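## Task

Pick up the foam block on the desk and set it on the counter. The task fails if any desk carton lands on the floor, or if the robot topples or finishes leaning.

## Robot and tools

ROBOT. A four-wheel base (0.76 m long, 0.64 m wide) where every wheel both steers and drives. On it sits a body that folds in a Z: ankle, knee and waist pitch, plus waist roll and waist yaw. The chest carries a head with head_camera and two 7-joint arms, each ending in a parallel gripper with a wrist camera (left_wrist_camera, right_wrist_camera). Arms move at most 0.5 rad/s. Loose objects may occasionally get nudged by something external.

FRAMES. All positions are in metres. Base frame: origin on the floor below the centre of the wheels (the turning point), x ahead, y to the left, z up. The odometry frame is the base frame as it was when the scene began. Hand points (left_hand, right_hand) sit where the shut pads meet; the fingers point along the hand's z axis and close along its y axis. Printed hand positions may be a few millimetres off.

TOOL move. Carries one action; every key except cameras belongs to the action. Allowed combinations: base and/or joints (optionally with speeds or min_time_s); target alone or with min_time_s; where alone; or nothing, which just reports state and images (and the scene number).
- base: exactly one key, each a relative offset from where the base now is. translate_m: metres, positive ahead, -4.5 to 4.5. strafe_m: metres, positive leftward, -4.5 to 4.5. rotate_rad: radians, positive counter-clockwise seen from above, -3.2 to 3.2. Wheels re-steer first (about 0.5 s, up to 1.1 s). The base does not halt on collision; it stalls or spins.
- joints: an object of absolute angles in radians, keyed by joint name (e.g. body_knee_rad, left_arm_joint4_rad, right_gripper_rad, head_pitch_rad). Grippers: 0 open (pads 0.090 m apart), about -0.45 gives 0.050 m, -0.91 shut. A gripper squeezes (15 to 40 N) only when commanded tighter than the object's width. Head pitch -0.523 to 0.523, positive looks down. Body postures as (ankle, knee, waist pitch): stand -0.8636, 1.434, -0.6306; tall -0.2, 0.4, -0.2; low -1, 2.3, -1.3; bow -0.9, 1.3, 0.2; lean -0.8636, 1.434, -0.194; stoop -0.4, 0.7, 0.2. Left arm rest: 1.759, -1.166, -1.575, -1.764, -0.427, 0, 0; left fold: 2.445, -1.518, -1.534, -2.102, -0.31, 0.586, 0.209; mirror for the right arm by flipping the sign of joints 1, 3, 5, 7. |joint6|+|joint7| must stay at or below 1.87.
- target: one object for a single hand, an absolute pose in the base frame. side "left" or "right"; x, y, z in metres (-3 to 3); pitch_deg -30 to 95 (90 fingers down, 0 level); heading_deg -360 to 360 (0 ahead, positive counter-clockwise); optional roll_deg -360 to 360 (0 or 180 keep the jaws level; 0 puts the camera side up on a level hand); optional arc true to permit a checked curved path. The body stays still. Straight paths up to 60 cm; a long one may end "short (part of ...)": resend the same call.
- where: 1 to 12 pixel pairs [u, v] from head_camera's newest full picture (u from left, v from top, not a zoom). Returns base-frame points from the depth camera or "no place". Must stand alone; after the head or base moves, use a newer picture.
- speeds: per-motion top speeds for this action (translate/strafe 0.04 to 1.4 m/s, rotate 0.1 to 1.78 rad/s, body 0.1 to 1.21, head 0.3 to 2.5, gripper 0.1 to 8.5). min_time_s 0.1 to 8 s: slowest allowed duration for arm and head motions.
- cameras: list from head_camera, left_wrist_camera, right_wrist_camera, all; the pictures line gives image order.

RESULTS. move reads done or the worst status. Hand status: refused (nothing moved, reason given), reached (within 10 mm and 2 degrees), or short with the miss. Other status words: off_target, contact_stop, time_out, not_followed, unfinished, limit_stop_at_motor_heat. A stop in one arm or the body halts that whole group. A hand resting short of its goal after setting something down means the object is bearing on a surface. arms_held 1 means collision detection has frozen both arms: arm commands are refused until the load goes away (open the hand, lower the object, or move body/base). base_tilt in degrees, odometry, turned_by_wheels and turned_by_imu are also reported. MOTOR HOT warns of heat; an over-temperature or torque fault stops an arm for a while.

OTHER TOOLS. wait: seconds 0 to 10, commands nothing. zoom_image: camera and region [x0, y0, x1, y1] in that camera's newest full image, each side at most 504 px. read_manual: licence texts only. finished_scene: scene = current scene number; ends it for good, and the goal must hold without the robot. Make no further calls in the reply that ends the first scene. If a move or wait is refused or stopped, later move, wait and finished_scene calls in that reply are skipped.

CAUTIONS. Keep weight over the wheels: from stand never set ankle or knee alone to 0. Do not drive leaning past bow, in stoop with both arms out, or with a heavy load far out. Fold the idle arm, and unfold away from furniture, before approaching. Never let the arms strike or press each other. Carry anything near 0.6 kg or more with fingers down. Avoid drops, slams, hard shoves, and knocking cartons off the desk.

Each tool is called as a command line: name --argument value for each argument, lists and objects as JSON in quotes; but a table of rows of numbers goes row by row, as --pt "numbers of a row", without its own name.

## Session

move

Scene clock: 0.00 s.
Joint torques (N m): no reading
base_odometry: x=+0.000 y=+0.000 heading=+0.000
turned_by_wheels: +0.000
turned_by_imu: +0.000
base_tilt: forward=+0.2 right=+0.8
base_status: not commanded
joint_positions: body_ankle_rad=-0.864 body_knee_rad=+1.434 body_waist_pitch_rad=-0.631 body_waist_roll_rad=+0.000 body_waist_yaw_rad=+0.000 left_arm_joint1_rad=+1.723 left_arm_joint2_rad=-1.172 left_arm_joint3_rad=-1.590 left_arm_joint4_rad=-1.792 left_arm_joint5_rad=-0.442 left_arm_joint6_rad=-0.013 left_arm_joint7_rad=+0.012 left_gripper_rad=+0.000 right_arm_joint1_rad=-1.808 right_arm_joint2_rad=-1.183 right_arm_joint3_rad=+1.531 right_arm_joint4_rad=-1.729 right_arm_joint5_rad=+0.421 right_arm_joint6_rad=+0.076 right_arm_joint7_rad=+0.011 right_gripper_rad=+0.000 head_yaw_rad=+0.000 head_roll_rad=+0.000 head_pitch_rad=+0.000
joint_status: not commanded
arms_held: 0
arms_held_load: -
chest: x=+0.0060 y=+0.0000 z=+1.1944 quat_wxyz=(+1.000, +0.000, -0.030, +0.000) (m; base frame)
head_camera_pose: x=+0.0707 y=+0.0277 z=+1.5641 quat_wxyz=(+0.405, -0.582, +0.563, -0.423) (m; base frame)
left_hand: x=+0.6100 y=+0.3243 z=+0.9900 quat_wxyz=(+0.037, +0.659, -0.005, +0.751) pitch_deg=-7.6 heading_deg=-3.2 roll_deg=+177.6 fingers_toward=(+0.99, -0.06, +0.13) jaws_along=(-0.06, -1.00, +0.04) (m; base frame)
right_hand: x=+0.5850 y=-0.2948 z=+0.8629 quat_wxyz=(+0.053, -0.748, -0.023, -0.661) pitch_deg=+6.9 heading_deg=+6.4 roll_deg=+182.8 fingers_toward=(+0.99, +0.11, -0.12) jaws_along=(+0.10, -0.99, -0.05) (m; base frame)
pictures: head_camera, left_wrist_camera, right_wrist_camera
camera_calibration:
left_wrist_camera: T_world_to_cam=[[0.0559657, 0.99748, -0.0436151, -0.321217], [-0.580885, 0.0680589, 0.811136, -0.455787], [0.81206, -0.0200604, 0.58323, -0.934336], [0, 0, 0, 1]] pos_world=[0.511954, 0.332685, 0.900628]
right_wrist_camera: T_world_to_cam=[[-0.119015, 0.992468, 0.0290212, 0.332186], [-0.405897, -0.075308, 0.910811, -0.564221], [0.906136, 0.0966208, 0.411802, -0.718667], [0, 0, 0, 1]] pos_world=[0.46173, -0.302737, 0.800207]

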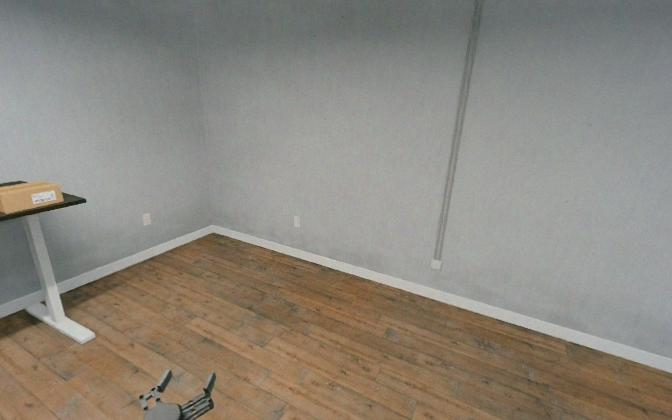

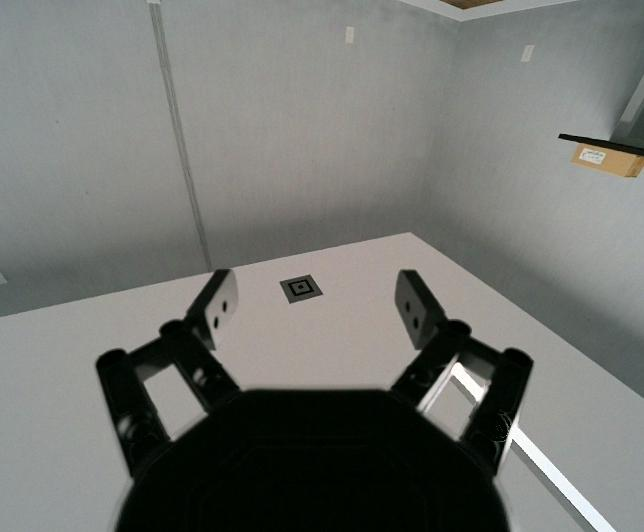

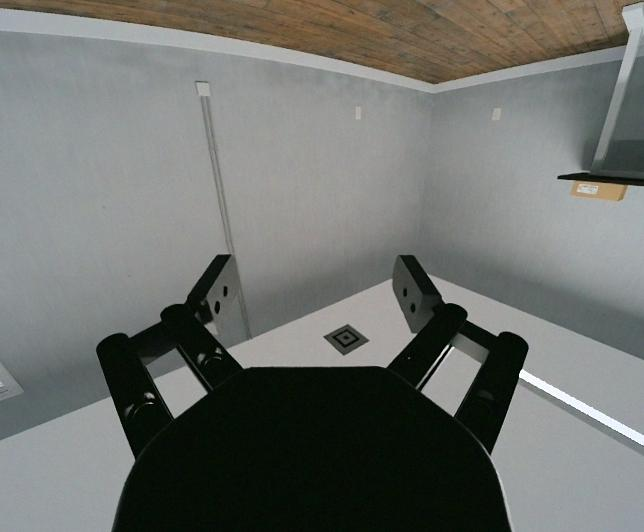

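Desk is left. Look left and right.

move --joints '{"head_yaw_rad":0.9}' --speeds '{"head_yaw_rad":2.5}' --cameras '["head_camera"]'

move --joints '{"head_yaw_rad":1.57}' --speeds '{"head_yaw_rad":2.5}' --cameras '["head_camera"]'

move --joints '{"head_yaw_rad":-1.3}' --speeds '{"head_yaw_rad":2.5}' --cameras '["head_camera"]'

Scene clock: 2.87 s.
Joint torques (N m): left_arm=[-16.63 10.5 -5.87 -14.19 0.15 -2.49 0.03] | right_arm=[14.32 7.89 5.85 -14.44 -0.09 -2.4 0.01]
move: done
base_odometry: x=+0.000 y=+0.000 heading=+0.000
turned_by_wheels: +0.000
turned_by_imu: +0.000
base_tilt: forward=+0.1 right=+0.9
base_status: not commanded
joint_positions: body_ankle_rad=-0.864 body_knee_rad=+1.434 body_waist_pitch_rad=-0.631 body_waist_roll_rad=+0.000 body_waist_yaw_rad=+0.000 left_arm_joint1_rad=+1.723 left_arm_joint2_rad=-1.172 left_arm_joint3_rad=-1.590 left_arm_joint4_rad=-1.792 left_arm_joint5_rad=-0.442 left_arm_joint6_rad=-0.013 left_arm_joint7_rad=+0.012 left_gripper_rad=+0.000 right_arm_joint1_rad=-1.808 right_arm_joint2_rad=-1.183 right_arm_joint3_rad=+1.531 right_arm_joint4_rad=-1.729 right_arm_joint5_rad=+0.421 right_arm_joint6_rad=+0.076 right_arm_joint7_rad=+0.011 right_gripper_rad=+0.000 head_yaw_rad=+0.900 head_roll_rad=+0.000 head_pitch_rad=+0.000
joint_status: all done
arms_held: 0
arms_held_load: -
chest: x=+0.0060 y=+0.0000 z=+1.1944 quat_wxyz=(+1.000, +0.000, -0.030, +0.000) (m; base frame)
head_camera_pose: x=+0.0113 y=+0.0954 z=+1.5605 quat_wxyz=(+0.534, -0.780, +0.243, -0.220) (m; base frame)
left_hand: x=+0.6100 y=+0.3243 z=+0.9900 quat_wxyz=(+0.037, +0.659, -0.005, +0.751) pitch_deg=-7.6 heading_deg=-3.2 roll_deg=+177.6 fingers_toward=(+0.99, -0.06, +0.13) jaws_along=(-0.06, -1.00, +0.04) (m; base frame)
right_hand: x=+0.5850 y=-0.2948 z=+0.8629 quat_wxyz=(+0.053, -0.748, -0.023, -0.661) pitch_deg=+6.9 heading_deg=+6.4 roll_deg=+182.8 fingers_toward=(+0.99, +0.11, -0.12) jaws_along=(+0.10, -0.99, -0.05) (m; base frame)
pictures: head_camera
camera_calibration:
head_camera: T_world_to_cam=[[0.785085, -0.613757, 0.083325, -0.080354], [-0.144499, -0.312305, -0.938928, 1.49659], [0.602297, 0.725098, -0.333873, 0.445022], [0, 0, 0, 1]] pos_world=[0.0113046, 0.095391, 1.56047]

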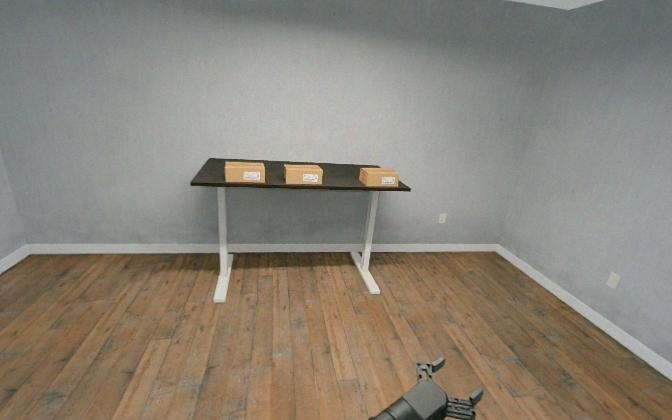

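Scene clock: 3.70 s.
Joint torques (N m): left_arm=[-16.35 10.3 -5.73 -14.08 0.09 -2.48 0.09] | right_arm=[14.28 8.07 5.76 -14.51 -0.12 -2.39 0.07]
move: done
base_odometry: x=+0.000 y=+0.000 heading=+0.000
turned_by_wheels: +0.000
turned_by_imu: +0.000
base_tilt: forward=+0.2 right=+0.8
base_status: not commanded
joint_positions: body_ankle_rad=-0.864 body_knee_rad=+1.434 body_waist_pitch_rad=-0.631 body_waist_roll_rad=+0.000 body_waist_yaw_rad=+0.000 left_arm_joint1_rad=+1.723 left_arm_joint2_rad=-1.172 left_arm_joint3_rad=-1.590 left_arm_joint4_rad=-1.792 left_arm_joint5_rad=-0.442 left_arm_joint6_rad=-0.013 left_arm_joint7_rad=+0.012 left_gripper_rad=+0.000 right_arm_joint1_rad=-1.808 right_arm_joint2_rad=-1.183 right_arm_joint3_rad=+1.531 right_arm_joint4_rad=-1.729 right_arm_joint5_rad=+0.421 right_arm_joint6_rad=+0.076 right_arm_joint7_rad=+0.011 right_gripper_rad=+0.000 head_yaw_rad=+1.570 head_roll_rad=+0.000 head_pitch_rad=+0.000
joint_status: all done
arms_held: 0
arms_held_load: -
chest: x=+0.0060 y=+0.0000 z=+1.1944 quat_wxyz=(+1.000, +0.000, -0.030, +0.000) (m; base frame)
head_camera_pose: x=-0.0565 y=+0.0998 z=+1.5564 quat_wxyz=(+0.561, -0.827, -0.031, -0.037) (m; base frame)
left_hand: x=+0.6100 y=+0.3243 z=+0.9900 quat_wxyz=(+0.037, +0.659, -0.005, +0.751) pitch_deg=-7.6 heading_deg=-3.2 roll_deg=+177.6 fingers_toward=(+0.99, -0.06, +0.13) jaws_along=(-0.06, -1.00, +0.04) (m; base frame)
right_hand: x=+0.5850 y=-0.2948 z=+0.8629 quat_wxyz=(+0.053, -0.748, -0.023, -0.661) pitch_deg=+6.9 heading_deg=+6.4 roll_deg=+182.8 fingers_toward=(+0.99, +0.11, -0.12) jaws_along=(+0.10, -0.99, -0.05) (m; base frame)
pictures: head_camera
camera_calibration:
head_camera: T_world_to_cam=[[0.99534, 0.00868436, 0.0960344, -0.0941114], [0.0924382, -0.369398, -0.924662, 1.48118], [0.0274448, 0.929231, -0.368479, 0.482338], [0, 0, 0, 1]] pos_world=[-0.0564824, 0.0997596, 1.55636]

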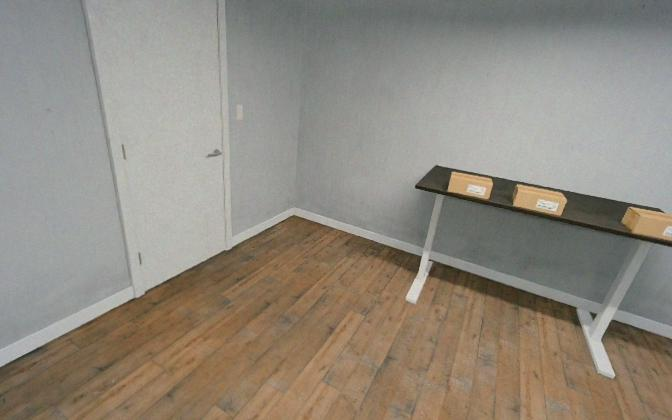

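Scene clock: 5.40 s.
Joint torques (N m): left_arm=[-16.58 10.33 -5.8 -14.1 0.13 -2.52 0.07] | right_arm=[14.24 7.61 5.93 -14.29 0.14 -2.34 0.03]
move: done
base_odometry: x=+0.000 y=+0.000 heading=+0.000
turned_by_wheels: +0.000
turned_by_imu: +0.000
base_tilt: forward=+0.2 right=+0.8
base_status: not commanded
joint_positions: body_ankle_rad=-0.864 body_knee_rad=+1.434 body_waist_pitch_rad=-0.631 body_waist_roll_rad=+0.000 body_waist_yaw_rad=+0.000 left_arm_joint1_rad=+1.723 left_arm_joint2_rad=-1.172 left_arm_joint3_rad=-1.590 left_arm_joint4_rad=-1.792 left_arm_joint5_rad=-0.442 left_arm_joint6_rad=-0.013 left_arm_joint7_rad=+0.012 left_gripper_rad=+0.000 right_arm_joint1_rad=-1.808 right_arm_joint2_rad=-1.183 right_arm_joint3_rad=+1.531 right_arm_joint4_rad=-1.729 right_arm_joint5_rad=+0.421 right_arm_joint6_rad=+0.076 right_arm_joint7_rad=+0.011 right_gripper_rad=+0.000 head_yaw_rad=-1.300 head_roll_rad=+0.000 head_pitch_rad=+0.000
joint_status: all done
arms_held: 0
arms_held_load: -
chest: x=+0.0060 y=+0.0000 z=+1.1944 quat_wxyz=(+1.000, +0.000, -0.030, +0.000) (m; base frame)
head_camera_pose: x=+0.0243 y=-0.0888 z=+1.5613 quat_wxyz=(+0.088, -0.108, +0.816, -0.561) (m; base frame)
left_hand: x=+0.6100 y=+0.3243 z=+0.9900 quat_wxyz=(+0.037, +0.659, -0.005, +0.751) pitch_deg=-7.6 heading_deg=-3.2 roll_deg=+177.6 fingers_toward=(+0.99, -0.06, +0.13) jaws_along=(-0.06, -1.00, +0.04) (m; base frame)
right_hand: x=+0.5850 y=-0.2948 z=+0.8629 quat_wxyz=(+0.053, -0.748, -0.023, -0.661) pitch_deg=+6.9 heading_deg=+6.4 roll_deg=+182.8 fingers_toward=(+0.99, +0.11, -0.12) jaws_along=(+0.10, -0.99, -0.05) (m; base frame)
pictures: head_camera
camera_calibration:
head_camera: T_world_to_cam=[[-0.96093, -0.275893, -0.0222901, 0.0336155], [-0.0777202, 0.346233, -0.934924, 1.49228], [0.265656, -0.896664, -0.354148, 0.466878], [0, 0, 0, 1]] pos_world=[0.0242531, -0.0887684, 1.56126]

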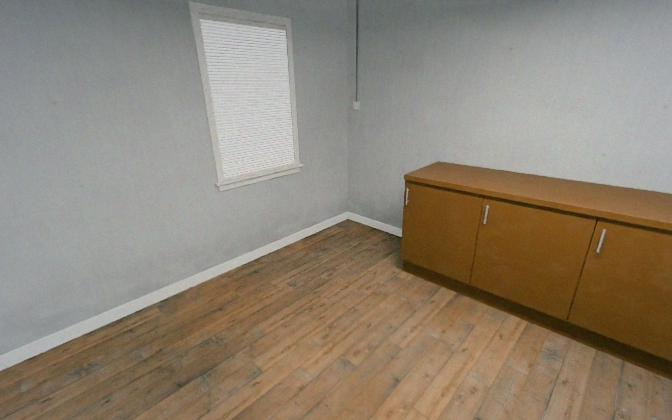

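move --pt "412 180" --pt "500 198" --pt "640 223" --pt "560 188"

move --joints '{"head_yaw_rad":0.9}' --speeds '{"head_yaw_rad":2.5}' --cameras '["head_camera"]'

move --pt "196 184" --pt "300 187" --pt "400 188" --pt "240 175" --pt "305 174" --pt "380 177" --pt "340 175" --pt "280 170"

zoom_image --camera "head_camera" --region '[170, 130, 430, 220]'

Scene clock: 7.10 s.
Joint torques (N m): left_arm=[-16.32 10.53 -5.75 -14.02 0.1 -2.52 0.01] | right_arm=[14.57 7.49 5.8 -14.39 -0.08 -2.4 0.11]
base_odometry: x=+0.000 y=+0.000 heading=+0.000
turned_by_wheels: +0.000
turned_by_imu: +0.000
base_tilt: forward=+0.2 right=+0.8
where, head_camera: pixel (412, 180): x +0.131, y -2.485, z +0.901; pixel (500, 198): x -0.432, y -2.239, z +0.881; pixel (640, 223): x -1.021, y -1.937, z +0.891; pixel (560, 188): x -0.812, y -2.418, z +0.918. By the robot's depth camera.
base_status: not commanded
joint_positions: body_ankle_rad=-0.864 body_knee_rad=+1.434 body_waist_pitch_rad=-0.631 body_waist_roll_rad=+0.000 body_waist_yaw_rad=+0.000 left_arm_joint1_rad=+1.723 left_arm_joint2_rad=-1.172 left_arm_joint3_rad=-1.590 left_arm_joint4_rad=-1.792 left_arm_joint5_rad=-0.442 left_arm_joint6_rad=-0.013 left_arm_joint7_rad=+0.012 left_gripper_rad=+0.000 right_arm_joint1_rad=-1.808 right_arm_joint2_rad=-1.183 right_arm_joint3_rad=+1.531 right_arm_joint4_rad=-1.729 right_arm_joint5_rad=+0.421 right_arm_joint6_rad=+0.076 right_arm_joint7_rad=+0.011 right_gripper_rad=+0.000 head_yaw_rad=-1.300 head_roll_rad=+0.000 head_pitch_rad=+0.000
joint_status: all done
arms_held: 0
arms_held_load: -
chest: x=+0.0060 y=+0.0000 z=+1.1944 quat_wxyz=(+1.000, +0.000, -0.030, +0.000) (m; base frame)
head_camera_pose: x=+0.0243 y=-0.0888 z=+1.5613 quat_wxyz=(+0.088, -0.108, +0.816, -0.561) (m; base frame)
left_hand: x=+0.6100 y=+0.3243 z=+0.9900 quat_wxyz=(+0.037, +0.659, -0.005, +0.751) pitch_deg=-7.6 heading_deg=-3.2 roll_deg=+177.6 fingers_toward=(+0.99, -0.06, +0.13) jaws_along=(-0.06, -1.00, +0.04) (m; base frame)
right_hand: x=+0.5850 y=-0.2948 z=+0.8629 quat_wxyz=(+0.053, -0.748, -0.023, -0.661) pitch_deg=+6.9 heading_deg=+6.4 roll_deg=+182.8 fingers_toward=(+0.99, +0.11, -0.12) jaws_along=(+0.10, -0.99, -0.05) (m; base frame)
pictures: none

Scene clock: 8.53 s.
Joint torques (N m): left_arm=[-15.97 10.08 -5.68 -13.94 0.13 -2.5 0.05] | right_arm=[15.28 7.56 5.78 -14.52 0.15 -2.24 0.03]
move: done
base_odometry: x=+0.000 y=+0.000 heading=+0.000
turned_by_wheels: +0.000
turned_by_imu: +0.000
base_tilt: forward=+0.1 right=+0.8
base_status: not commanded
joint_positions: body_ankle_rad=-0.864 body_knee_rad=+1.434 body_waist_pitch_rad=-0.631 body_waist_roll_rad=+0.000 body_waist_yaw_rad=+0.000 left_arm_joint1_rad=+1.723 left_arm_joint2_rad=-1.172 left_arm_joint3_rad=-1.590 left_arm_joint4_rad=-1.792 left_arm_joint5_rad=-0.442 left_arm_joint6_rad=-0.013 left_arm_joint7_rad=+0.012 left_gripper_rad=+0.000 right_arm_joint1_rad=-1.808 right_arm_joint2_rad=-1.183 right_arm_joint3_rad=+1.531 right_arm_joint4_rad=-1.729 right_arm_joint5_rad=+0.421 right_arm_joint6_rad=+0.076 right_arm_joint7_rad=+0.011 right_gripper_rad=+0.000 head_yaw_rad=+0.900 head_roll_rad=+0.000 head_pitch_rad=+0.000
joint_status: all done
arms_held: 0
arms_held_load: -
chest: x=+0.0060 y=+0.0000 z=+1.1944 quat_wxyz=(+1.000, +0.000, -0.030, +0.000) (m; base frame)
head_camera_pose: x=+0.0113 y=+0.0954 z=+1.5605 quat_wxyz=(+0.534, -0.780, +0.243, -0.220) (m; base frame)
left_hand: x=+0.6100 y=+0.3243 z=+0.9900 quat_wxyz=(+0.037, +0.659, -0.005, +0.751) pitch_deg=-7.6 heading_deg=-3.2 roll_deg=+177.6 fingers_toward=(+0.99, -0.06, +0.13) jaws_along=(-0.06, -1.00, +0.04) (m; base frame)
right_hand: x=+0.5850 y=-0.2948 z=+0.8629 quat_wxyz=(+0.053, -0.748, -0.023, -0.661) pitch_deg=+6.9 heading_deg=+6.4 roll_deg=+182.8 fingers_toward=(+0.99, +0.11, -0.12) jaws_along=(+0.10, -0.99, -0.05) (m; base frame)
pictures: head_camera
camera_calibration:
head_camera: T_world_to_cam=[[0.785122, -0.613713, 0.083304, -0.0803258], [-0.14448, -0.312282, -0.938939, 1.4966], [0.602253, 0.725146, -0.333849, 0.444979], [0, 0, 0, 1]] pos_world=[0.0113046, 0.0953911, 1.56047]

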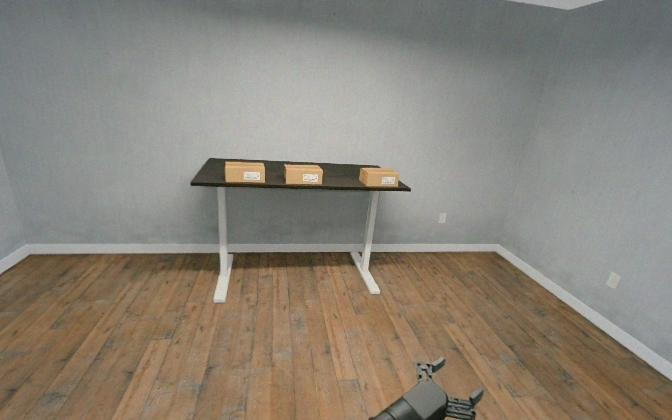

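Scene clock: 8.53 s.
Joint torques (N m): left_arm=[-15.97 10.08 -5.68 -13.94 0.13 -2.5 0.05] | right_arm=[15.28 7.56 5.78 -14.52 0.15 -2.24 0.03]
base_odometry: x=+0.000 y=+0.000 heading=+0.000
turned_by_wheels: +0.000
turned_by_imu: +0.000
base_tilt: forward=+0.1 right=+0.8
where, head_camera: pixel (196, 184): x +0.565, y +2.154, z +0.962; pixel (300, 187): x +1.136, y +1.839, z +0.967; pixel (400, 188): x +1.781, y +1.528, z +0.975; pixel (240, 175): x +0.815, y +2.061, z +1.022; pixel (305, 174): x +1.187, y +1.863, z +1.046; pixel (380, 177): x +1.677, y +1.638, z +1.038; pixel (340, 175): x +1.598, y +1.988, z +0.975; pixel (280, 170): x +1.205, y +2.237, z +0.987. By the robot's depth camera.
base_status: not commanded
joint_positions: body_ankle_rad=-0.864 body_knee_rad=+1.434 body_waist_pitch_rad=-0.631 body_waist_roll_rad=+0.000 body_waist_yaw_rad=+0.000 left_arm_joint1_rad=+1.723 left_arm_joint2_rad=-1.172 left_arm_joint3_rad=-1.590 left_arm_joint4_rad=-1.792 left_arm_joint5_rad=-0.442 left_arm_joint6_rad=-0.013 left_arm_joint7_rad=+0.012 left_gripper_rad=+0.000 right_arm_joint1_rad=-1.808 right_arm_joint2_rad=-1.183 right_arm_joint3_rad=+1.531 right_arm_joint4_rad=-1.729 right_arm_joint5_rad=+0.421 right_arm_joint6_rad=+0.076 right_arm_joint7_rad=+0.011 right_gripper_rad=+0.000 head_yaw_rad=+0.900 head_roll_rad=+0.000 head_pitch_rad=+0.000
joint_status: all done
arms_held: 0
arms_held_load: -
chest: x=+0.0060 y=+0.0000 z=+1.1944 quat_wxyz=(+1.000, +0.000, -0.030, +0.000) (m; base frame)
head_camera_pose: x=+0.0113 y=+0.0954 z=+1.5605 quat_wxyz=(+0.534, -0.780, +0.243, -0.220) (m; base frame)
left_hand: x=+0.6100 y=+0.3243 z=+0.9900 quat_wxyz=(+0.037, +0.659, -0.005, +0.751) pitch_deg=-7.6 heading_deg=-3.2 roll_deg=+177.6 fingers_toward=(+0.99, -0.06, +0.13) jaws_along=(-0.06, -1.00, +0.04) (m; base frame)
right_hand: x=+0.5850 y=-0.2948 z=+0.8629 quat_wxyz=(+0.053, -0.748, -0.023, -0.661) pitch_deg=+6.9 heading_deg=+6.4 roll_deg=+182.8 fingers_toward=(+0.99, +0.11, -0.12) jaws_along=(+0.10, -0.99, -0.05) (m; base frame)
pictures: none

Scaled by 1.938.

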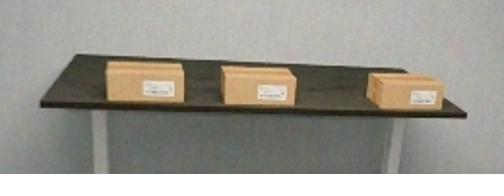

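move --base '{"rotate_rad":1.095}' --speeds '{"rotate_rad":1.3}' --joints '{"head_yaw_rad":0,"head_pitch_rad":0.1}'

move --base '{"translate_m":1.25}' --speeds '{"translate_m":0.7,"body_knee_rad":0.5}' --joints '{"body_ankle_rad":-0.2,"body_knee_rad":0.4,"body_waist_pitch_rad":-0.2}' --cameras '["head_camera"]'

zoom_image --camera "head_camera" --region '[100, 80, 600, 420]'

Scene clock: 13.47 s.
Joint torques (N m): left_arm=[-16.66 10.3 -5.72 -14.03 0.05 -2.47 0.04] | right_arm=[13.61 7.15 5.91 -14.4 -0.1 -2.36 0.03]
move: done
base_odometry: x=+0.000 y=+0.000 heading=+1.095
turned_by_wheels: +1.095
turned_by_imu: +1.088
base_tilt: forward=+0.1 right=+0.8
base_status: done
joint_positions: body_ankle_rad=-0.864 body_knee_rad=+1.434 body_waist_pitch_rad=-0.631 body_waist_roll_rad=+0.000 body_waist_yaw_rad=+0.000 left_arm_joint1_rad=+1.724 left_arm_joint2_rad=-1.172 left_arm_joint3_rad=-1.591 left_arm_joint4_rad=-1.792 left_arm_joint5_rad=-0.442 left_arm_joint6_rad=-0.013 left_arm_joint7_rad=+0.012 left_gripper_rad=+0.000 right_arm_joint1_rad=-1.807 right_arm_joint2_rad=-1.182 right_arm_joint3_rad=+1.530 right_arm_joint4_rad=-1.729 right_arm_joint5_rad=+0.421 right_arm_joint6_rad=+0.076 right_arm_joint7_rad=+0.011 right_gripper_rad=+0.000 head_yaw_rad=+0.000 head_roll_rad=+0.000 head_pitch_rad=+0.100
joint_status: all done
arms_held: 0
arms_held_load: -
chest: x=+0.0060 y=+0.0000 z=+1.1944 quat_wxyz=(+1.000, +0.000, -0.030, +0.000) (m; base frame)
head_camera_pose: x=+0.0815 y=+0.0277 z=+1.5545 quat_wxyz=(+0.377, -0.603, +0.583, -0.394) (m; base frame)
left_hand: x=+0.6098 y=+0.3247 z=+0.9897 quat_wxyz=(+0.036, +0.659, -0.005, +0.751) pitch_deg=-7.5 heading_deg=-3.2 roll_deg=+177.6 fingers_toward=(+0.99, -0.05, +0.13) jaws_along=(-0.06, -1.00, +0.04) (m; base frame)
right_hand: x=+0.5854 y=-0.2946 z=+0.8636 quat_wxyz=(+0.053, -0.747, -0.024, -0.662) pitch_deg=+6.8 heading_deg=+6.4 roll_deg=+182.8 fingers_toward=(+0.99, +0.11, -0.12) jaws_along=(+0.11, -0.99, -0.05) (m; base frame)
pictures: none

Scene clock: 18.23 s.
Joint torques (N m): left_arm=[-14.88 10.19 -5.8 -14.1 0.01 -2.48 0.06] | right_arm=[11.62 7.53 5.66 -14.14 0.16 -2.26 0.02]
move: done
base_odometry: x=+0.569 y=+1.113 heading=+1.097
turned_by_wheels: +0.002
turned_by_imu: +0.000
base_tilt: forward=+0.3 right=+0.8
base_status: done
joint_positions: body_ankle_rad=-0.200 body_knee_rad=+0.400 body_waist_pitch_rad=-0.200 body_waist_roll_rad=+0.000 body_waist_yaw_rad=+0.000 left_arm_joint1_rad=+1.722 left_arm_joint2_rad=-1.172 left_arm_joint3_rad=-1.590 left_arm_joint4_rad=-1.792 left_arm_joint5_rad=-0.442 left_arm_joint6_rad=-0.013 left_arm_joint7_rad=+0.012 left_gripper_rad=+0.000 right_arm_joint1_rad=-1.806 right_arm_joint2_rad=-1.182 right_arm_joint3_rad=+1.531 right_arm_joint4_rad=-1.730 right_arm_joint5_rad=+0.421 right_arm_joint6_rad=+0.076 right_arm_joint7_rad=+0.011 right_gripper_rad=+0.000 head_yaw_rad=+0.000 head_roll_rad=+0.000 head_pitch_rad=+0.100
joint_status: all done
arms_held: 0
arms_held_load: -
chest: x=+0.1062 y=+0.0000 z=+1.3667 quat_wxyz=(+1.000, +0.000, +0.000, +0.000) (m; base frame)
head_camera_pose: x=+0.2033 y=+0.0277 z=+1.7216 quat_wxyz=(+0.359, -0.614, +0.594, -0.375) (m; base frame)
left_hand: x=+0.6970 y=+0.3244 z=+1.1269 quat_wxyz=(+0.037, +0.681, -0.004, +0.731) pitch_deg=-4.2 heading_deg=-3.2 roll_deg=+177.4 fingers_toward=(+1.00, -0.06, +0.07) jaws_along=(-0.06, -1.00, +0.04) (m; base frame)
right_hand: x=+0.6647 y=-0.2948 z=+1.0018 quat_wxyz=(+0.053, -0.767, -0.022, -0.639) pitch_deg=+10.2 heading_deg=+6.4 roll_deg=+183.1 fingers_toward=(+0.98, +0.11, -0.18) jaws_along=(+0.10, -0.99, -0.05) (m; base frame)
pictures: head_camera
camera_calibration:
head_camera: T_world_to_cam=[[0.0129571, -0.999316, 0.0346251, -0.034617], [-0.460614, -0.0367003, -0.886842, 1.62142], [0.887506, -0.00445788, -0.460774, 0.612889], [0, 0, 0, 1]] pos_world=[0.203354, 0.0276455, 1.72155]

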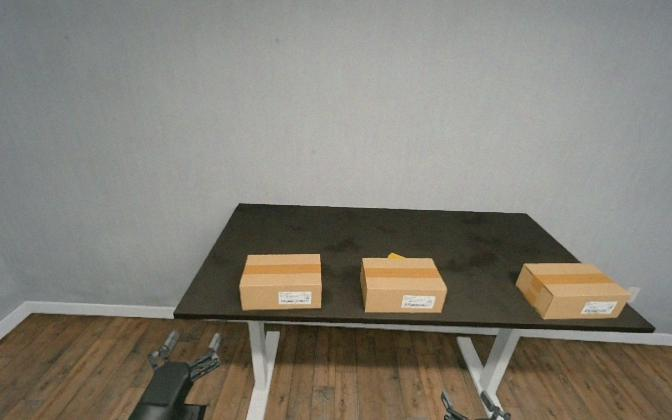

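Scaled by 1.008.

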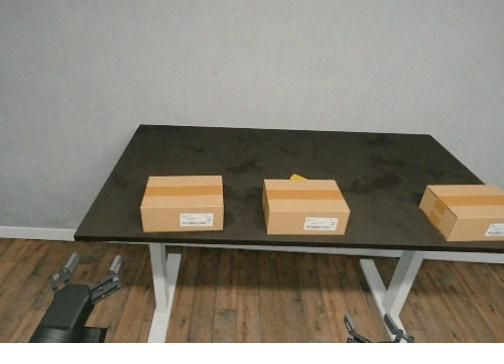

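move --pt "396 256" --pt "400 262" --pt "405 285" --pt "400 310" --pt "400 318" --pt "362 260" --pt "435 260"

zoom_image --camera "head_camera" --region '[340, 230, 460, 330]'

Scene clock: 19.23 s.
Joint torques (N m): left_arm=[-14.72 10.29 -5.74 -13.96 0.1 -2.56 0.03] | right_arm=[12.21 7.7 5.7 -14.08 0.05 -2.43 0.02]
base_odometry: x=+0.569 y=+1.113 heading=+1.097
turned_by_wheels: +0.000
turned_by_imu: +0.000
base_tilt: forward=+0.2 right=+1.0
where, head_camera: pixel (396, 256): x +1.204, y -0.213, z +1.014; pixel (400, 262): x +1.098, y -0.204, z +1.065; pixel (405, 285): x +0.984, y -0.201, z +1.062; pixel (400, 310): x +0.971, y -0.195, z +0.970; pixel (400, 318): x +0.942, y -0.191, z +0.964; pixel (362, 260): x +1.102, y -0.074, z +1.064; pixel (435, 260): x +1.255, y -0.382, z +0.965. By the robot's depth camera.
base_status: done
joint_positions: body_ankle_rad=-0.200 body_knee_rad=+0.400 body_waist_pitch_rad=-0.200 body_waist_roll_rad=+0.000 body_waist_yaw_rad=+0.000 left_arm_joint1_rad=+1.722 left_arm_joint2_rad=-1.172 left_arm_joint3_rad=-1.590 left_arm_joint4_rad=-1.792 left_arm_joint5_rad=-0.442 left_arm_joint6_rad=-0.013 left_arm_joint7_rad=+0.012 left_gripper_rad=+0.000 right_arm_joint1_rad=-1.806 right_arm_joint2_rad=-1.182 right_arm_joint3_rad=+1.531 right_arm_joint4_rad=-1.730 right_arm_joint5_rad=+0.421 right_arm_joint6_rad=+0.076 right_arm_joint7_rad=+0.011 right_gripper_rad=+0.000 head_yaw_rad=+0.000 head_roll_rad=+0.000 head_pitch_rad=+0.100
joint_status: all done
arms_held: 0
arms_held_load: -
chest: x=+0.1062 y=+0.0000 z=+1.3667 quat_wxyz=(+1.000, +0.000, +0.000, +0.000) (m; base frame)
head_camera_pose: x=+0.2033 y=+0.0277 z=+1.7216 quat_wxyz=(+0.359, -0.614, +0.594, -0.375) (m; base frame)
left_hand: x=+0.6970 y=+0.3244 z=+1.1269 quat_wxyz=(+0.037, +0.681, -0.004, +0.731) pitch_deg=-4.2 heading_deg=-3.2 roll_deg=+177.4 fingers_toward=(+1.00, -0.06, +0.07) jaws_along=(-0.06, -1.00, +0.04) (m; base frame)
right_hand: x=+0.6647 y=-0.2948 z=+1.0018 quat_wxyz=(+0.053, -0.767, -0.022, -0.639) pitch_deg=+10.2 heading_deg=+6.4 roll_deg=+183.1 fingers_toward=(+0.98, +0.11, -0.18) jaws_along=(+0.10, -0.99, -0.05) (m; base frame)
pictures: none

Scaled by 4.200.
This view is cut from an older image: the scene may have changed since it was taken.

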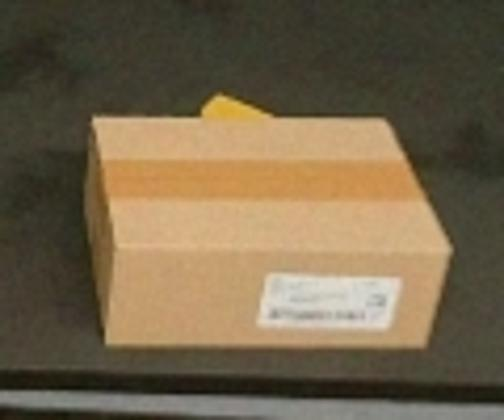

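move --target '{"side":"left","x":0.5,"y":0.38,"z":1.3,"pitch_deg":0,"heading_deg":0}'

move --target '{"side":"right","x":0.6,"y":-0.25,"z":1.25,"pitch_deg":75,"heading_deg":0,"roll_deg":0,"arc":true}' --cameras '["head_camera"]'

Scene clock: 22.47 s.
Joint torques (N m): left_arm=[-14.72 10.29 -5.81 -14.02 0.12 -2.5 0.03] | right_arm=[12.2 7.71 5.75 -13.94 -0.03 -2.29 0.02]
move: refused
base_odometry: x=+0.569 y=+1.113 heading=+1.097
turned_by_wheels: +0.000
turned_by_imu: +0.000
base_tilt: forward=+0.2 right=+0.9
base_status: not commanded
joint_positions: body_ankle_rad=-0.200 body_knee_rad=+0.400 body_waist_pitch_rad=-0.200 body_waist_roll_rad=+0.000 body_waist_yaw_rad=+0.000 left_arm_joint1_rad=+1.722 left_arm_joint2_rad=-1.172 left_arm_joint3_rad=-1.590 left_arm_joint4_rad=-1.792 left_arm_joint5_rad=-0.442 left_arm_joint6_rad=-0.013 left_arm_joint7_rad=+0.012 left_gripper_rad=+0.000 right_arm_joint1_rad=-1.806 right_arm_joint2_rad=-1.182 right_arm_joint3_rad=+1.531 right_arm_joint4_rad=-1.730 right_arm_joint5_rad=+0.421 right_arm_joint6_rad=+0.076 right_arm_joint7_rad=+0.011 right_gripper_rad=+0.000 head_yaw_rad=+0.000 head_roll_rad=+0.000 head_pitch_rad=+0.100
joint_status: not commanded
arms_held: 0
arms_held_load: -
chest: x=+0.1062 y=+0.0000 z=+1.3667 quat_wxyz=(+1.000, +0.000, +0.000, +0.000) (m; base frame)
head_camera_pose: x=+0.2033 y=+0.0277 z=+1.7216 quat_wxyz=(+0.359, -0.614, +0.594, -0.375) (m; base frame)
left_hand: x=+0.6970 y=+0.3244 z=+1.1269 quat_wxyz=(+0.037, +0.681, -0.004, +0.731) pitch_deg=-4.2 heading_deg=-3.2 roll_deg=+177.4 fingers_toward=(+1.00, -0.06, +0.07) jaws_along=(-0.06, -1.00, +0.04) (m; base frame)
left_hand_status: refused: no posture of the arm gets there (left_arm_joint2_rad would come within 0.1 rad of its limit): the closest leaves the hand 145 mm and 18.0 deg from the pose. Nothing moved. A plan exists with the body in stand. Moving the body there carries either hand up to 13.8 cm downward and 8.7 cm backward.
right_hand: x=+0.6647 y=-0.2948 z=+1.0018 quat_wxyz=(+0.053, -0.767, -0.022, -0.639) pitch_deg=+10.2 heading_deg=+6.4 roll_deg=+183.1 fingers_toward=(+0.98, +0.11, -0.18) jaws_along=(+0.10, -0.99, -0.05) (m; base frame)
pictures: none

not run: a stop came earlier in this reply.

Use joints for left arm: raise joint1; swing elbow out.

move --target '{"side":"left","x":0.65,"y":0.35,"z":1.28,"pitch_deg":-10,"heading_deg":0}'

move --target '{"side":"right","x":0.6,"y":-0.25,"z":1.25,"pitch_deg":75,"heading_deg":0,"roll_deg":0,"arc":true}' --cameras '["head_camera"]'

Scene clock: 25.03 s.
Joint torques (N m): left_arm=[-11.1 12.42 -6.49 -13.18 0.13 -2.15 0.53] | right_arm=[12.09 7.66 5.54 -14.18 0.07 -2.24 0.07]
move: done
base_odometry: x=+0.569 y=+1.113 heading=+1.097
turned_by_wheels: +0.000
turned_by_imu: +0.000
base_tilt: forward=+0.2 right=+0.8
base_status: not commanded
joint_positions: body_ankle_rad=-0.200 body_knee_rad=+0.400 body_waist_pitch_rad=-0.200 body_waist_roll_rad=+0.000 body_waist_yaw_rad=+0.000 left_arm_joint1_rad=+1.809 left_arm_joint2_rad=-1.114 left_arm_joint3_rad=-1.792 left_arm_joint4_rad=-2.205 left_arm_joint5_rad=-0.522 left_arm_joint6_rad=+0.244 left_arm_joint7_rad=+0.107 left_gripper_rad=+0.000 right_arm_joint1_rad=-1.806 right_arm_joint2_rad=-1.182 right_arm_joint3_rad=+1.531 right_arm_joint4_rad=-1.730 right_arm_joint5_rad=+0.421 right_arm_joint6_rad=+0.076 right_arm_joint7_rad=+0.011 right_gripper_rad=+0.000 head_yaw_rad=+0.000 head_roll_rad=+0.000 head_pitch_rad=+0.100
joint_status: not commanded
arms_held: 0
arms_held_load: -
chest: x=+0.1062 y=+0.0000 z=+1.3667 quat_wxyz=(+1.000, +0.000, +0.000, +0.000) (m; base frame)
head_camera_pose: x=+0.2033 y=+0.0277 z=+1.7216 quat_wxyz=(+0.359, -0.614, +0.594, -0.375) (m; base frame)
left_hand: x=+0.6503 y=+0.3498 z=+1.2805 quat_wxyz=(+0.001, +0.642, +0.001, +0.767) pitch_deg=-10.1 heading_deg=+0.0 roll_deg=+179.9 fingers_toward=(+0.98, +0.00, +0.18) jaws_along=(+0.00, -1.00, +0.00) (m; base frame)
left_hand_status: reached (straight line, to end with the hand's camera side down, planned for 1.2 s): 1 mm and 0.2 deg off.
right_hand: x=+0.6647 y=-0.2948 z=+1.0018 quat_wxyz=(+0.053, -0.767, -0.022, -0.639) pitch_deg=+10.2 heading_deg=+6.4 roll_deg=+183.1 fingers_toward=(+0.98, +0.11, -0.18) jaws_along=(+0.10, -0.99, -0.05) (m; base frame)
pictures: none

Scene clock: 25.33 s.
Joint torques (N m): left_arm=[-11.07 12.79 -6.44 -13.29 0.03 -2.15 0.49] | right_arm=[12.33 8.05 5.82 -14.11 0.08 -2.35 -0.02]
move: refused
base_odometry: x=+0.569 y=+1.113 heading=+1.097
turned_by_wheels: +0.000
turned_by_imu: +0.000
base_tilt: forward=+0.2 right=+0.9
base_status: not commanded
joint_positions: body_ankle_rad=-0.200 body_knee_rad=+0.400 body_waist_pitch_rad=-0.200 body_waist_roll_rad=+0.000 body_waist_yaw_rad=+0.000 left_arm_joint1_rad=+1.809 left_arm_joint2_rad=-1.114 left_arm_joint3_rad=-1.792 left_arm_joint4_rad=-2.205 left_arm_joint5_rad=-0.522 left_arm_joint6_rad=+0.244 left_arm_joint7_rad=+0.107 left_gripper_rad=+0.000 right_arm_joint1_rad=-1.806 right_arm_joint2_rad=-1.182 right_arm_joint3_rad=+1.531 right_arm_joint4_rad=-1.730 right_arm_joint5_rad=+0.421 right_arm_joint6_rad=+0.076 right_arm_joint7_rad=+0.011 right_gripper_rad=+0.000 head_yaw_rad=+0.000 head_roll_rad=+0.000 head_pitch_rad=+0.100
joint_status: not commanded
arms_held: 0
arms_held_load: -
chest: x=+0.1062 y=+0.0000 z=+1.3667 quat_wxyz=(+1.000, +0.000, +0.000, +0.000) (m; base frame)
head_camera_pose: x=+0.2033 y=+0.0277 z=+1.7216 quat_wxyz=(+0.359, -0.614, +0.594, -0.375) (m; base frame)
left_hand: x=+0.6503 y=+0.3498 z=+1.2805 quat_wxyz=(+0.001, +0.642, +0.001, +0.767) pitch_deg=-10.1 heading_deg=+0.0 roll_deg=+179.9 fingers_toward=(+0.98, +0.00, +0.18) jaws_along=(+0.00, -1.00, +0.00) (m; base frame)
right_hand: x=+0.6647 y=-0.2948 z=+1.0018 quat_wxyz=(+0.053, -0.767, -0.022, -0.639) pitch_deg=+10.2 heading_deg=+6.4 roll_deg=+183.1 fingers_toward=(+0.98, +0.11, -0.18) jaws_along=(+0.10, -0.99, -0.05) (m; base frame)
right_hand_status: refused: the best posture that gets there brings the right wrist within 0.00 rad of the stop that joints 6 and 7 share (needs 0.10 rad clear). Nothing moved. A plan exists at "pitch_deg" 70 (an arc).
pictures: head_camera
camera_calibration:
head_camera: T_world_to_cam=[[0.0129543, -0.999316, 0.0346301, -0.0346285], [-0.460494, -0.036704, -0.886904, 1.62159], [0.887569, -0.00445767, -0.460654, 0.612715], [0, 0, 0, 1]] pos_world=[0.203354, 0.0276455, 1.72165]

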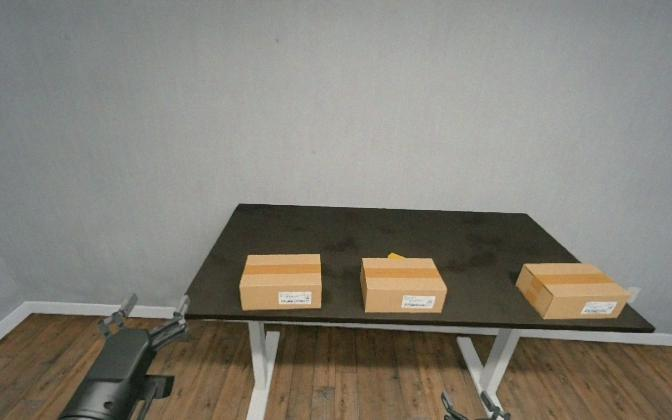

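move --target '{"side":"right","x":0.6,"y":-0.25,"z":1.25,"pitch_deg":65,"heading_deg":0,"roll_deg":0,"arc":true}' --cameras '["head_camera"]'

move --base '{"translate_m":0.4}' --joints '{"head_pitch_rad":0.4}' --cameras '["all"]'

Scene clock: 31.73 s.
Joint torques (N m): left_arm=[-11.36 12.07 -6.44 -13.11 0.15 -2.25 0.4] | right_arm=[21 6.31 7.14 11.9 -0.92 0.43 0.33]
move: done
base_odometry: x=+0.569 y=+1.113 heading=+1.097
turned_by_wheels: +0.000
turned_by_imu: -0.001
base_tilt: forward=+0.2 right=+0.8
base_status: not commanded
joint_positions: body_ankle_rad=-0.200 body_knee_rad=+0.400 body_waist_pitch_rad=-0.200 body_waist_roll_rad=+0.000 body_waist_yaw_rad=+0.000 left_arm_joint1_rad=+1.810 left_arm_joint2_rad=-1.113 left_arm_joint3_rad=-1.792 left_arm_joint4_rad=-2.205 left_arm_joint5_rad=-0.522 left_arm_joint6_rad=+0.244 left_arm_joint7_rad=+0.107 left_gripper_rad=+0.000 right_arm_joint1_rad=-1.845 right_arm_joint2_rad=+1.123 right_arm_joint3_rad=+1.886 right_arm_joint4_rad=-1.817 right_arm_joint5_rad=-0.042 right_arm_joint6_rad=-0.691 right_arm_joint7_rad=+0.510 right_gripper_rad=+0.000 head_yaw_rad=+0.000 head_roll_rad=+0.000 head_pitch_rad=+0.100
joint_status: not commanded
arms_held: 0
arms_held_load: -
chest: x=+0.1062 y=+0.0000 z=+1.3667 quat_wxyz=(+1.000, +0.000, +0.000, +0.000) (m; base frame)
head_camera_pose: x=+0.2033 y=+0.0277 z=+1.7216 quat_wxyz=(+0.359, -0.614, +0.594, -0.375) (m; base frame)
left_hand: x=+0.6503 y=+0.3499 z=+1.2801 quat_wxyz=(+0.000, +0.642, +0.000, +0.766) pitch_deg=-10.1 heading_deg=+0.0 roll_deg=+179.9 fingers_toward=(+0.98, +0.00, +0.17) jaws_along=(+0.00, -1.00, +0.00) (m; base frame)
right_hand: x=+0.6004 y=-0.2496 z=+1.2511 quat_wxyz=(-0.218, -0.001, -0.976, -0.002) pitch_deg=+64.9 heading_deg=+0.5 roll_deg=+0.6 fingers_toward=(+0.42, +0.00, -0.91) jaws_along=(+0.00, +1.00, +0.00) (m; base frame)
right_hand_status: reached (checked arc, turning the hand the other way up, to end with the hand's camera side up, planned for 5.0 s): 1 mm and 0.3 deg off.
pictures: head_camera
camera_calibration:
head_camera: T_world_to_cam=[[0.0128192, -0.999319, 0.0345887, -0.0345297], [-0.460498, -0.0366051, -0.886906, 1.62159], [0.887568, -0.00455858, -0.460654, 0.612718], [0, 0, 0, 1]] pos_world=[0.203354, 0.0276455, 1.72165]

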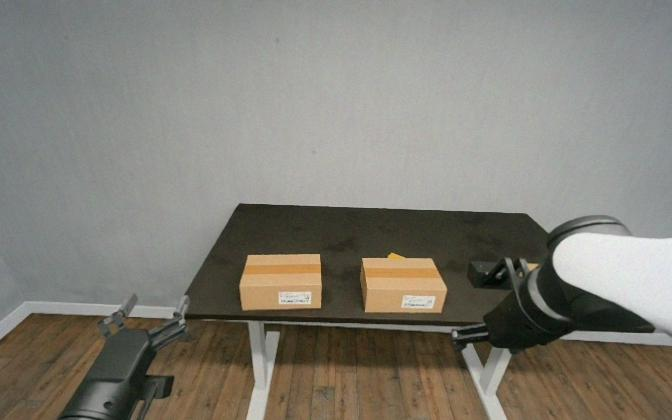

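Scene clock: 35.13 s.
Joint torques (N m): left_arm=[-12 12.26 -6.21 -12.72 -0.03 -2.22 0.41] | right_arm=[22.46 5.83 6.88 12.19 -0.63 0.58 0.25]
move: done
base_odometry: x=+0.750 y=+1.469 heading=+1.098
turned_by_wheels: +0.001
turned_by_imu: +0.000
base_tilt: forward=+0.2 right=+0.9
base_status: done
joint_positions: body_ankle_rad=-0.200 body_knee_rad=+0.400 body_waist_pitch_rad=-0.200 body_waist_roll_rad=+0.000 body_waist_yaw_rad=+0.000 left_arm_joint1_rad=+1.811 left_arm_joint2_rad=-1.113 left_arm_joint3_rad=-1.792 left_arm_joint4_rad=-2.206 left_arm_joint5_rad=-0.522 left_arm_joint6_rad=+0.244 left_arm_joint7_rad=+0.107 left_gripper_rad=+0.000 right_arm_joint1_rad=-1.849 right_arm_joint2_rad=+1.124 right_arm_joint3_rad=+1.886 right_arm_joint4_rad=-1.817 right_arm_joint5_rad=-0.042 right_arm_joint6_rad=-0.692 right_arm_joint7_rad=+0.510 right_gripper_rad=+0.000 head_yaw_rad=+0.000 head_roll_rad=+0.000 head_pitch_rad=+0.400
joint_status: all done
arms_held: 0
arms_held_load: -
chest: x=+0.1061 y=+0.0000 z=+1.3667 quat_wxyz=(+1.000, +0.000, +0.000, +0.000) (m; base frame)
head_camera_pose: x=+0.2272 y=+0.0277 z=+1.6856 quat_wxyz=(+0.266, -0.664, +0.641, -0.279) (m; base frame)
left_hand: x=+0.6500 y=+0.3499 z=+1.2799 quat_wxyz=(+0.000, +0.643, +0.000, +0.766) pitch_deg=-10.0 heading_deg=+0.0 roll_deg=+180.0 fingers_toward=(+0.98, +0.00, +0.17) jaws_along=(+0.00, -1.00, +0.00) (m; base frame)
right_hand: x=+0.5997 y=-0.2496 z=+1.2492 quat_wxyz=(-0.216, -0.001, -0.976, -0.002) pitch_deg=+65.1 heading_deg=+0.4 roll_deg=+0.5 fingers_toward=(+0.42, +0.00, -0.91) jaws_along=(+0.00, +1.00, +0.00) (m; base frame)
pictures: head_camera, left_wrist_camera, right_wrist_camera
camera_calibration:
head_camera: T_world_to_cam=[[0.0224681, -0.99932, 0.0292516, -0.0267848], [-0.702087, -0.0366018, -0.71115, 1.35925], [0.711737, -0.00455894, -0.702431, 1.02239], [0, 0, 0, 1]] pos_world=[0.22724, 0.0276455, 1.68558]
left_wrist_camera: T_world_to_cam=[[-0.00506207, 0.999981, -0.00343159, -0.349047], [-0.618148, -0.000431674, 0.786062, -0.589189], [0.786046, 0.00610033, 0.618138, -1.1723], [0, 0, 0, 1]] pos_world=[0.555512, 0.355937, 1.18659]
right_wrist_camera: T_world_to_cam=[[0.0131901, -0.99979, 0.0156657, -0.281943], [-0.993926, -0.0113976, 0.109459, 0.46293], [-0.109257, -0.0170143, -0.993868, 1.441], [0, 0, 0, 1]] pos_world=[0.621277, -0.25209, 1.38591]

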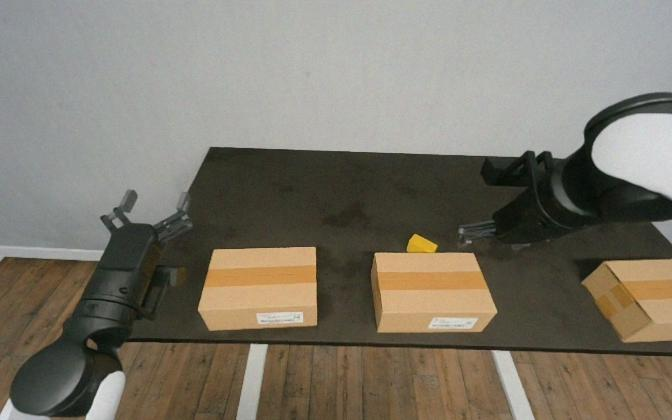

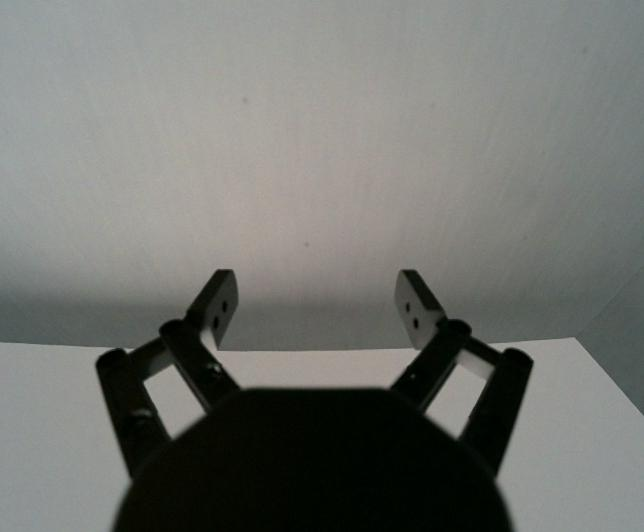

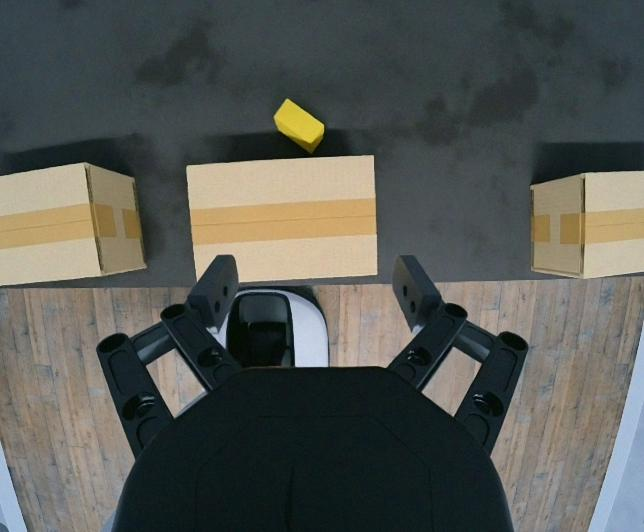

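move --pt "422 243" --pt "414 236" --pt "436 245" --pt "408 250" --pt "422 256" --pt "380 256" --pt "470 256" --pt "450 235" --pt "425 252"

zoom_image --camera "head_camera" --region '[380, 210, 480, 280]'

zoom_image --camera "right_wrist_camera" --region '[240, 70, 380, 180]'

Scene clock: 37.40 s.
Joint torques (N m): left_arm=[-12.15 11.93 -6.31 -12.71 0.04 -2.39 0.4] | right_arm=[22.18 5.64 6.92 12.19 -0.43 0.62 0.15]
base_odometry: x=+0.750 y=+1.469 heading=+1.098
turned_by_wheels: +0.000
turned_by_imu: +0.000
base_tilt: forward=+0.2 right=+0.9
where, head_camera: pixel (422, 243): x +0.799, y -0.218, z +1.003; pixel (414, 236): x +0.821, y -0.199, z +1.007; pixel (436, 245): x +0.834, y -0.276, z +0.955; pixel (408, 250): x +0.803, y -0.187, z +0.966; pixel (422, 256): x +0.714, y -0.192, z +1.057; pixel (380, 256): x +0.707, y -0.088, z +1.059; pixel (470, 256): x +0.718, y -0.311, z +1.057; pixel (450, 235): no place (The depth camera has no reading there.); pixel (425, 252): x +0.773, y -0.223, z +0.998. By the robot's depth camera.
base_status: done
joint_positions: body_ankle_rad=-0.200 body_knee_rad=+0.400 body_waist_pitch_rad=-0.200 body_waist_roll_rad=+0.000 body_waist_yaw_rad=+0.000 left_arm_joint1_rad=+1.811 left_arm_joint2_rad=-1.113 left_arm_joint3_rad=-1.792 left_arm_joint4_rad=-2.206 left_arm_joint5_rad=-0.522 left_arm_joint6_rad=+0.244 left_arm_joint7_rad=+0.107 left_gripper_rad=+0.000 right_arm_joint1_rad=-1.849 right_arm_joint2_rad=+1.124 right_arm_joint3_rad=+1.886 right_arm_joint4_rad=-1.817 right_arm_joint5_rad=-0.042 right_arm_joint6_rad=-0.692 right_arm_joint7_rad=+0.510 right_gripper_rad=+0.000 head_yaw_rad=+0.000 head_roll_rad=+0.000 head_pitch_rad=+0.400
joint_status: all done
arms_held: 0
arms_held_load: -
chest: x=+0.1061 y=+0.0000 z=+1.3667 quat_wxyz=(+1.000, +0.000, +0.000, +0.000) (m; base frame)
head_camera_pose: x=+0.2272 y=+0.0277 z=+1.6856 quat_wxyz=(+0.266, -0.664, +0.641, -0.279) (m; base frame)
left_hand: x=+0.6500 y=+0.3499 z=+1.2799 quat_wxyz=(+0.000, +0.643, +0.000, +0.766) pitch_deg=-10.0 heading_deg=+0.0 roll_deg=+180.0 fingers_toward=(+0.98, +0.00, +0.17) jaws_along=(+0.00, -1.00, +0.00) (m; base frame)
right_hand: x=+0.5997 y=-0.2496 z=+1.2492 quat_wxyz=(-0.216, -0.001, -0.976, -0.002) pitch_deg=+65.1 heading_deg=+0.4 roll_deg=+0.5 fingers_toward=(+0.42, +0.00, -0.91) jaws_along=(+0.00, +1.00, +0.00) (m; base frame)
pictures: none

Scaled by 5.040.
This view is cut from an older image: the scene may have changed since it was taken.

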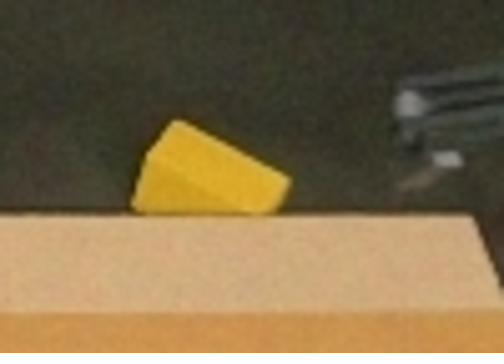

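Scaled by 3.600 from the camera's 644x532 image, which has a finer 1265x1045 frame.
This view is cut from an older image: the scene may have changed since it was taken.

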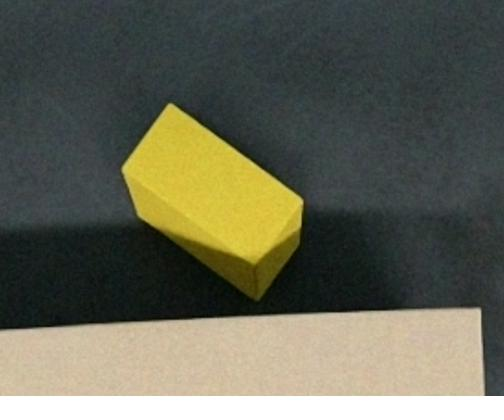

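move --base '{"translate_m":0.18}'

move --target '{"side":"right","x":0.62,"y":-0.22,"z":1.13,"pitch_deg":80,"heading_deg":53,"roll_deg":0,"arc":true}' --cameras '["head_camera","right_wrist_camera"]'

Scene clock: 43.00 s.
Joint torques (N m): left_arm=[-11.91 11.99 -6.16 -12.68 0.15 -2.36 0.36] | right_arm=[23.27 6.33 6.94 11.88 -0.55 0.6 0.23]
move: done
base_odometry: x=+0.832 y=+1.630 heading=+1.099
turned_by_wheels: +0.000
turned_by_imu: +0.000
base_tilt: forward=+0.2 right=+0.8
base_status: done
joint_positions: body_ankle_rad=-0.200 body_knee_rad=+0.400 body_waist_pitch_rad=-0.200 body_waist_roll_rad=+0.000 body_waist_yaw_rad=+0.000 left_arm_joint1_rad=+1.811 left_arm_joint2_rad=-1.113 left_arm_joint3_rad=-1.792 left_arm_joint4_rad=-2.206 left_arm_joint5_rad=-0.522 left_arm_joint6_rad=+0.244 left_arm_joint7_rad=+0.107 left_gripper_rad=+0.000 right_arm_joint1_rad=-1.849 right_arm_joint2_rad=+1.124 right_arm_joint3_rad=+1.886 right_arm_joint4_rad=-1.817 right_arm_joint5_rad=-0.042 right_arm_joint6_rad=-0.692 right_arm_joint7_rad=+0.510 right_gripper_rad=+0.000 head_yaw_rad=+0.000 head_roll_rad=+0.000 head_pitch_rad=+0.400
joint_status: not commanded
arms_held: 0
arms_held_load: -
chest: x=+0.1061 y=+0.0000 z=+1.3667 quat_wxyz=(+1.000, +0.000, +0.000, +0.000) (m; base frame)
head_camera_pose: x=+0.2273 y=+0.0277 z=+1.6856 quat_wxyz=(+0.266, -0.664, +0.641, -0.279) (m; base frame)
left_hand: x=+0.6500 y=+0.3499 z=+1.2799 quat_wxyz=(+0.000, +0.643, +0.000, +0.766) pitch_deg=-10.0 heading_deg=+0.0 roll_deg=+180.0 fingers_toward=(+0.98, +0.00, +0.17) jaws_along=(+0.00, -1.00, +0.00) (m; base frame)
right_hand: x=+0.5997 y=-0.2497 z=+1.2491 quat_wxyz=(-0.215, -0.001, -0.977, -0.002) pitch_deg=+65.1 heading_deg=+0.4 roll_deg=+0.5 fingers_toward=(+0.42, +0.00, -0.91) jaws_along=(+0.00, +1.00, +0.00) (m; base frame)
pictures: none

Scene clock: 46.90 s.
Joint torques (N m): left_arm=[-11.9 11.89 -6.37 -12.8 0.15 -2.38 0.33] | right_arm=[30.49 4.31 7.8 10.27 -0.17 0.34 -0.42]
move: done
base_odometry: x=+0.832 y=+1.630 heading=+1.099
turned_by_wheels: +0.000
turned_by_imu: +0.000
base_tilt: forward=+0.2 right=+0.8
base_status: not commanded
joint_positions: body_ankle_rad=-0.200 body_knee_rad=+0.400 body_waist_pitch_rad=-0.200 body_waist_roll_rad=+0.000 body_waist_yaw_rad=+0.000 left_arm_joint1_rad=+1.811 left_arm_joint2_rad=-1.113 left_arm_joint3_rad=-1.792 left_arm_joint4_rad=-2.206 left_arm_joint5_rad=-0.522 left_arm_joint6_rad=+0.244 left_arm_joint7_rad=+0.107 left_gripper_rad=+0.000 right_arm_joint1_rad=-2.387 right_arm_joint2_rad=+1.135 right_arm_joint3_rad=+2.048 right_arm_joint4_rad=-1.383 right_arm_joint5_rad=-1.515 right_arm_joint6_rad=-0.778 right_arm_joint7_rad=-0.750 right_gripper_rad=+0.000 head_yaw_rad=+0.000 head_roll_rad=+0.000 head_pitch_rad=+0.400
joint_status: not commanded
arms_held: 0
arms_held_load: -
chest: x=+0.1061 y=+0.0000 z=+1.3667 quat_wxyz=(+1.000, +0.000, +0.000, +0.000) (m; base frame)
head_camera_pose: x=+0.2273 y=+0.0277 z=+1.6856 quat_wxyz=(+0.266, -0.664, +0.641, -0.279) (m; base frame)
left_hand: x=+0.6500 y=+0.3499 z=+1.2799 quat_wxyz=(+0.000, +0.643, +0.000, +0.766) pitch_deg=-10.0 heading_deg=+0.0 roll_deg=+180.0 fingers_toward=(+0.98, +0.00, +0.17) jaws_along=(+0.00, -1.00, +0.00) (m; base frame)
right_hand: x=+0.6204 y=-0.2205 z=+1.1309 quat_wxyz=(-0.079, +0.443, -0.892, -0.039) pitch_deg=+79.9 heading_deg=+52.6 roll_deg=-0.2 fingers_toward=(+0.11, +0.14, -0.98) jaws_along=(-0.80, +0.60, +0.00) (m; base frame)
right_hand_status: reached (straight line, to end with the hand's camera side to the robot's left, planned for 3.4 s): 1 mm and 0.2 deg off.
pictures: head_camera, right_wrist_camera
camera_calibration:
head_camera: T_world_to_cam=[[0.0224661, -0.99932, 0.0292528, -0.0267863], [-0.702036, -0.0366015, -0.7112, 1.35932], [0.711787, -0.00455862, -0.702381, 1.0223], [0, 0, 0, 1]] pos_world=[0.22724, 0.0276455, 1.68558]
right_wrist_camera: T_world_to_cam=[[0.807872, -0.589144, 0.0158383, -0.653979], [-0.554453, -0.750641, 0.359333, -0.221319], [-0.19981, -0.299077, -0.933075, 1.25146], [0, 0, 0, 1]] pos_world=[0.655675, -0.177137, 1.25759]

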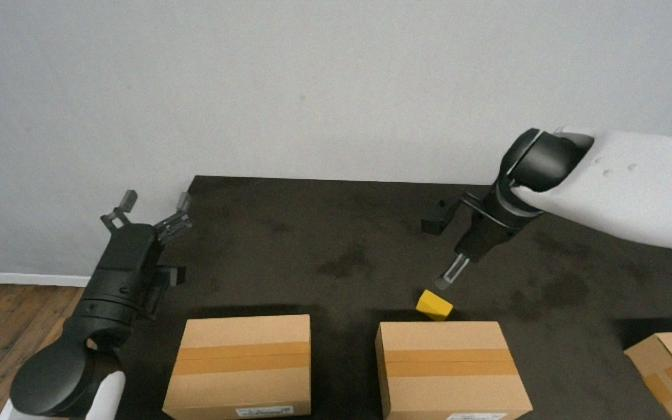

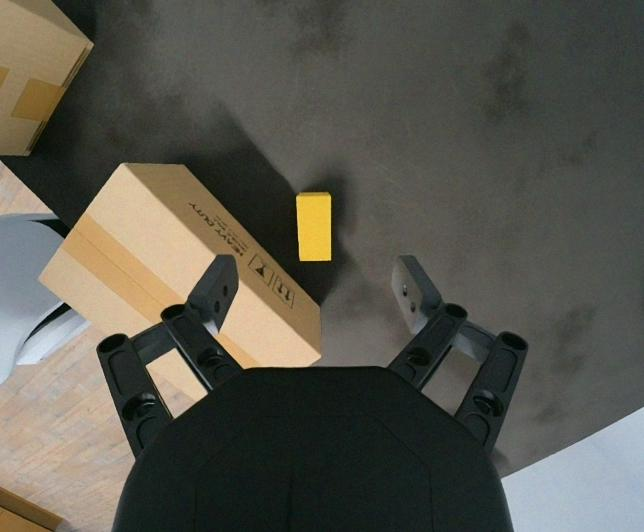

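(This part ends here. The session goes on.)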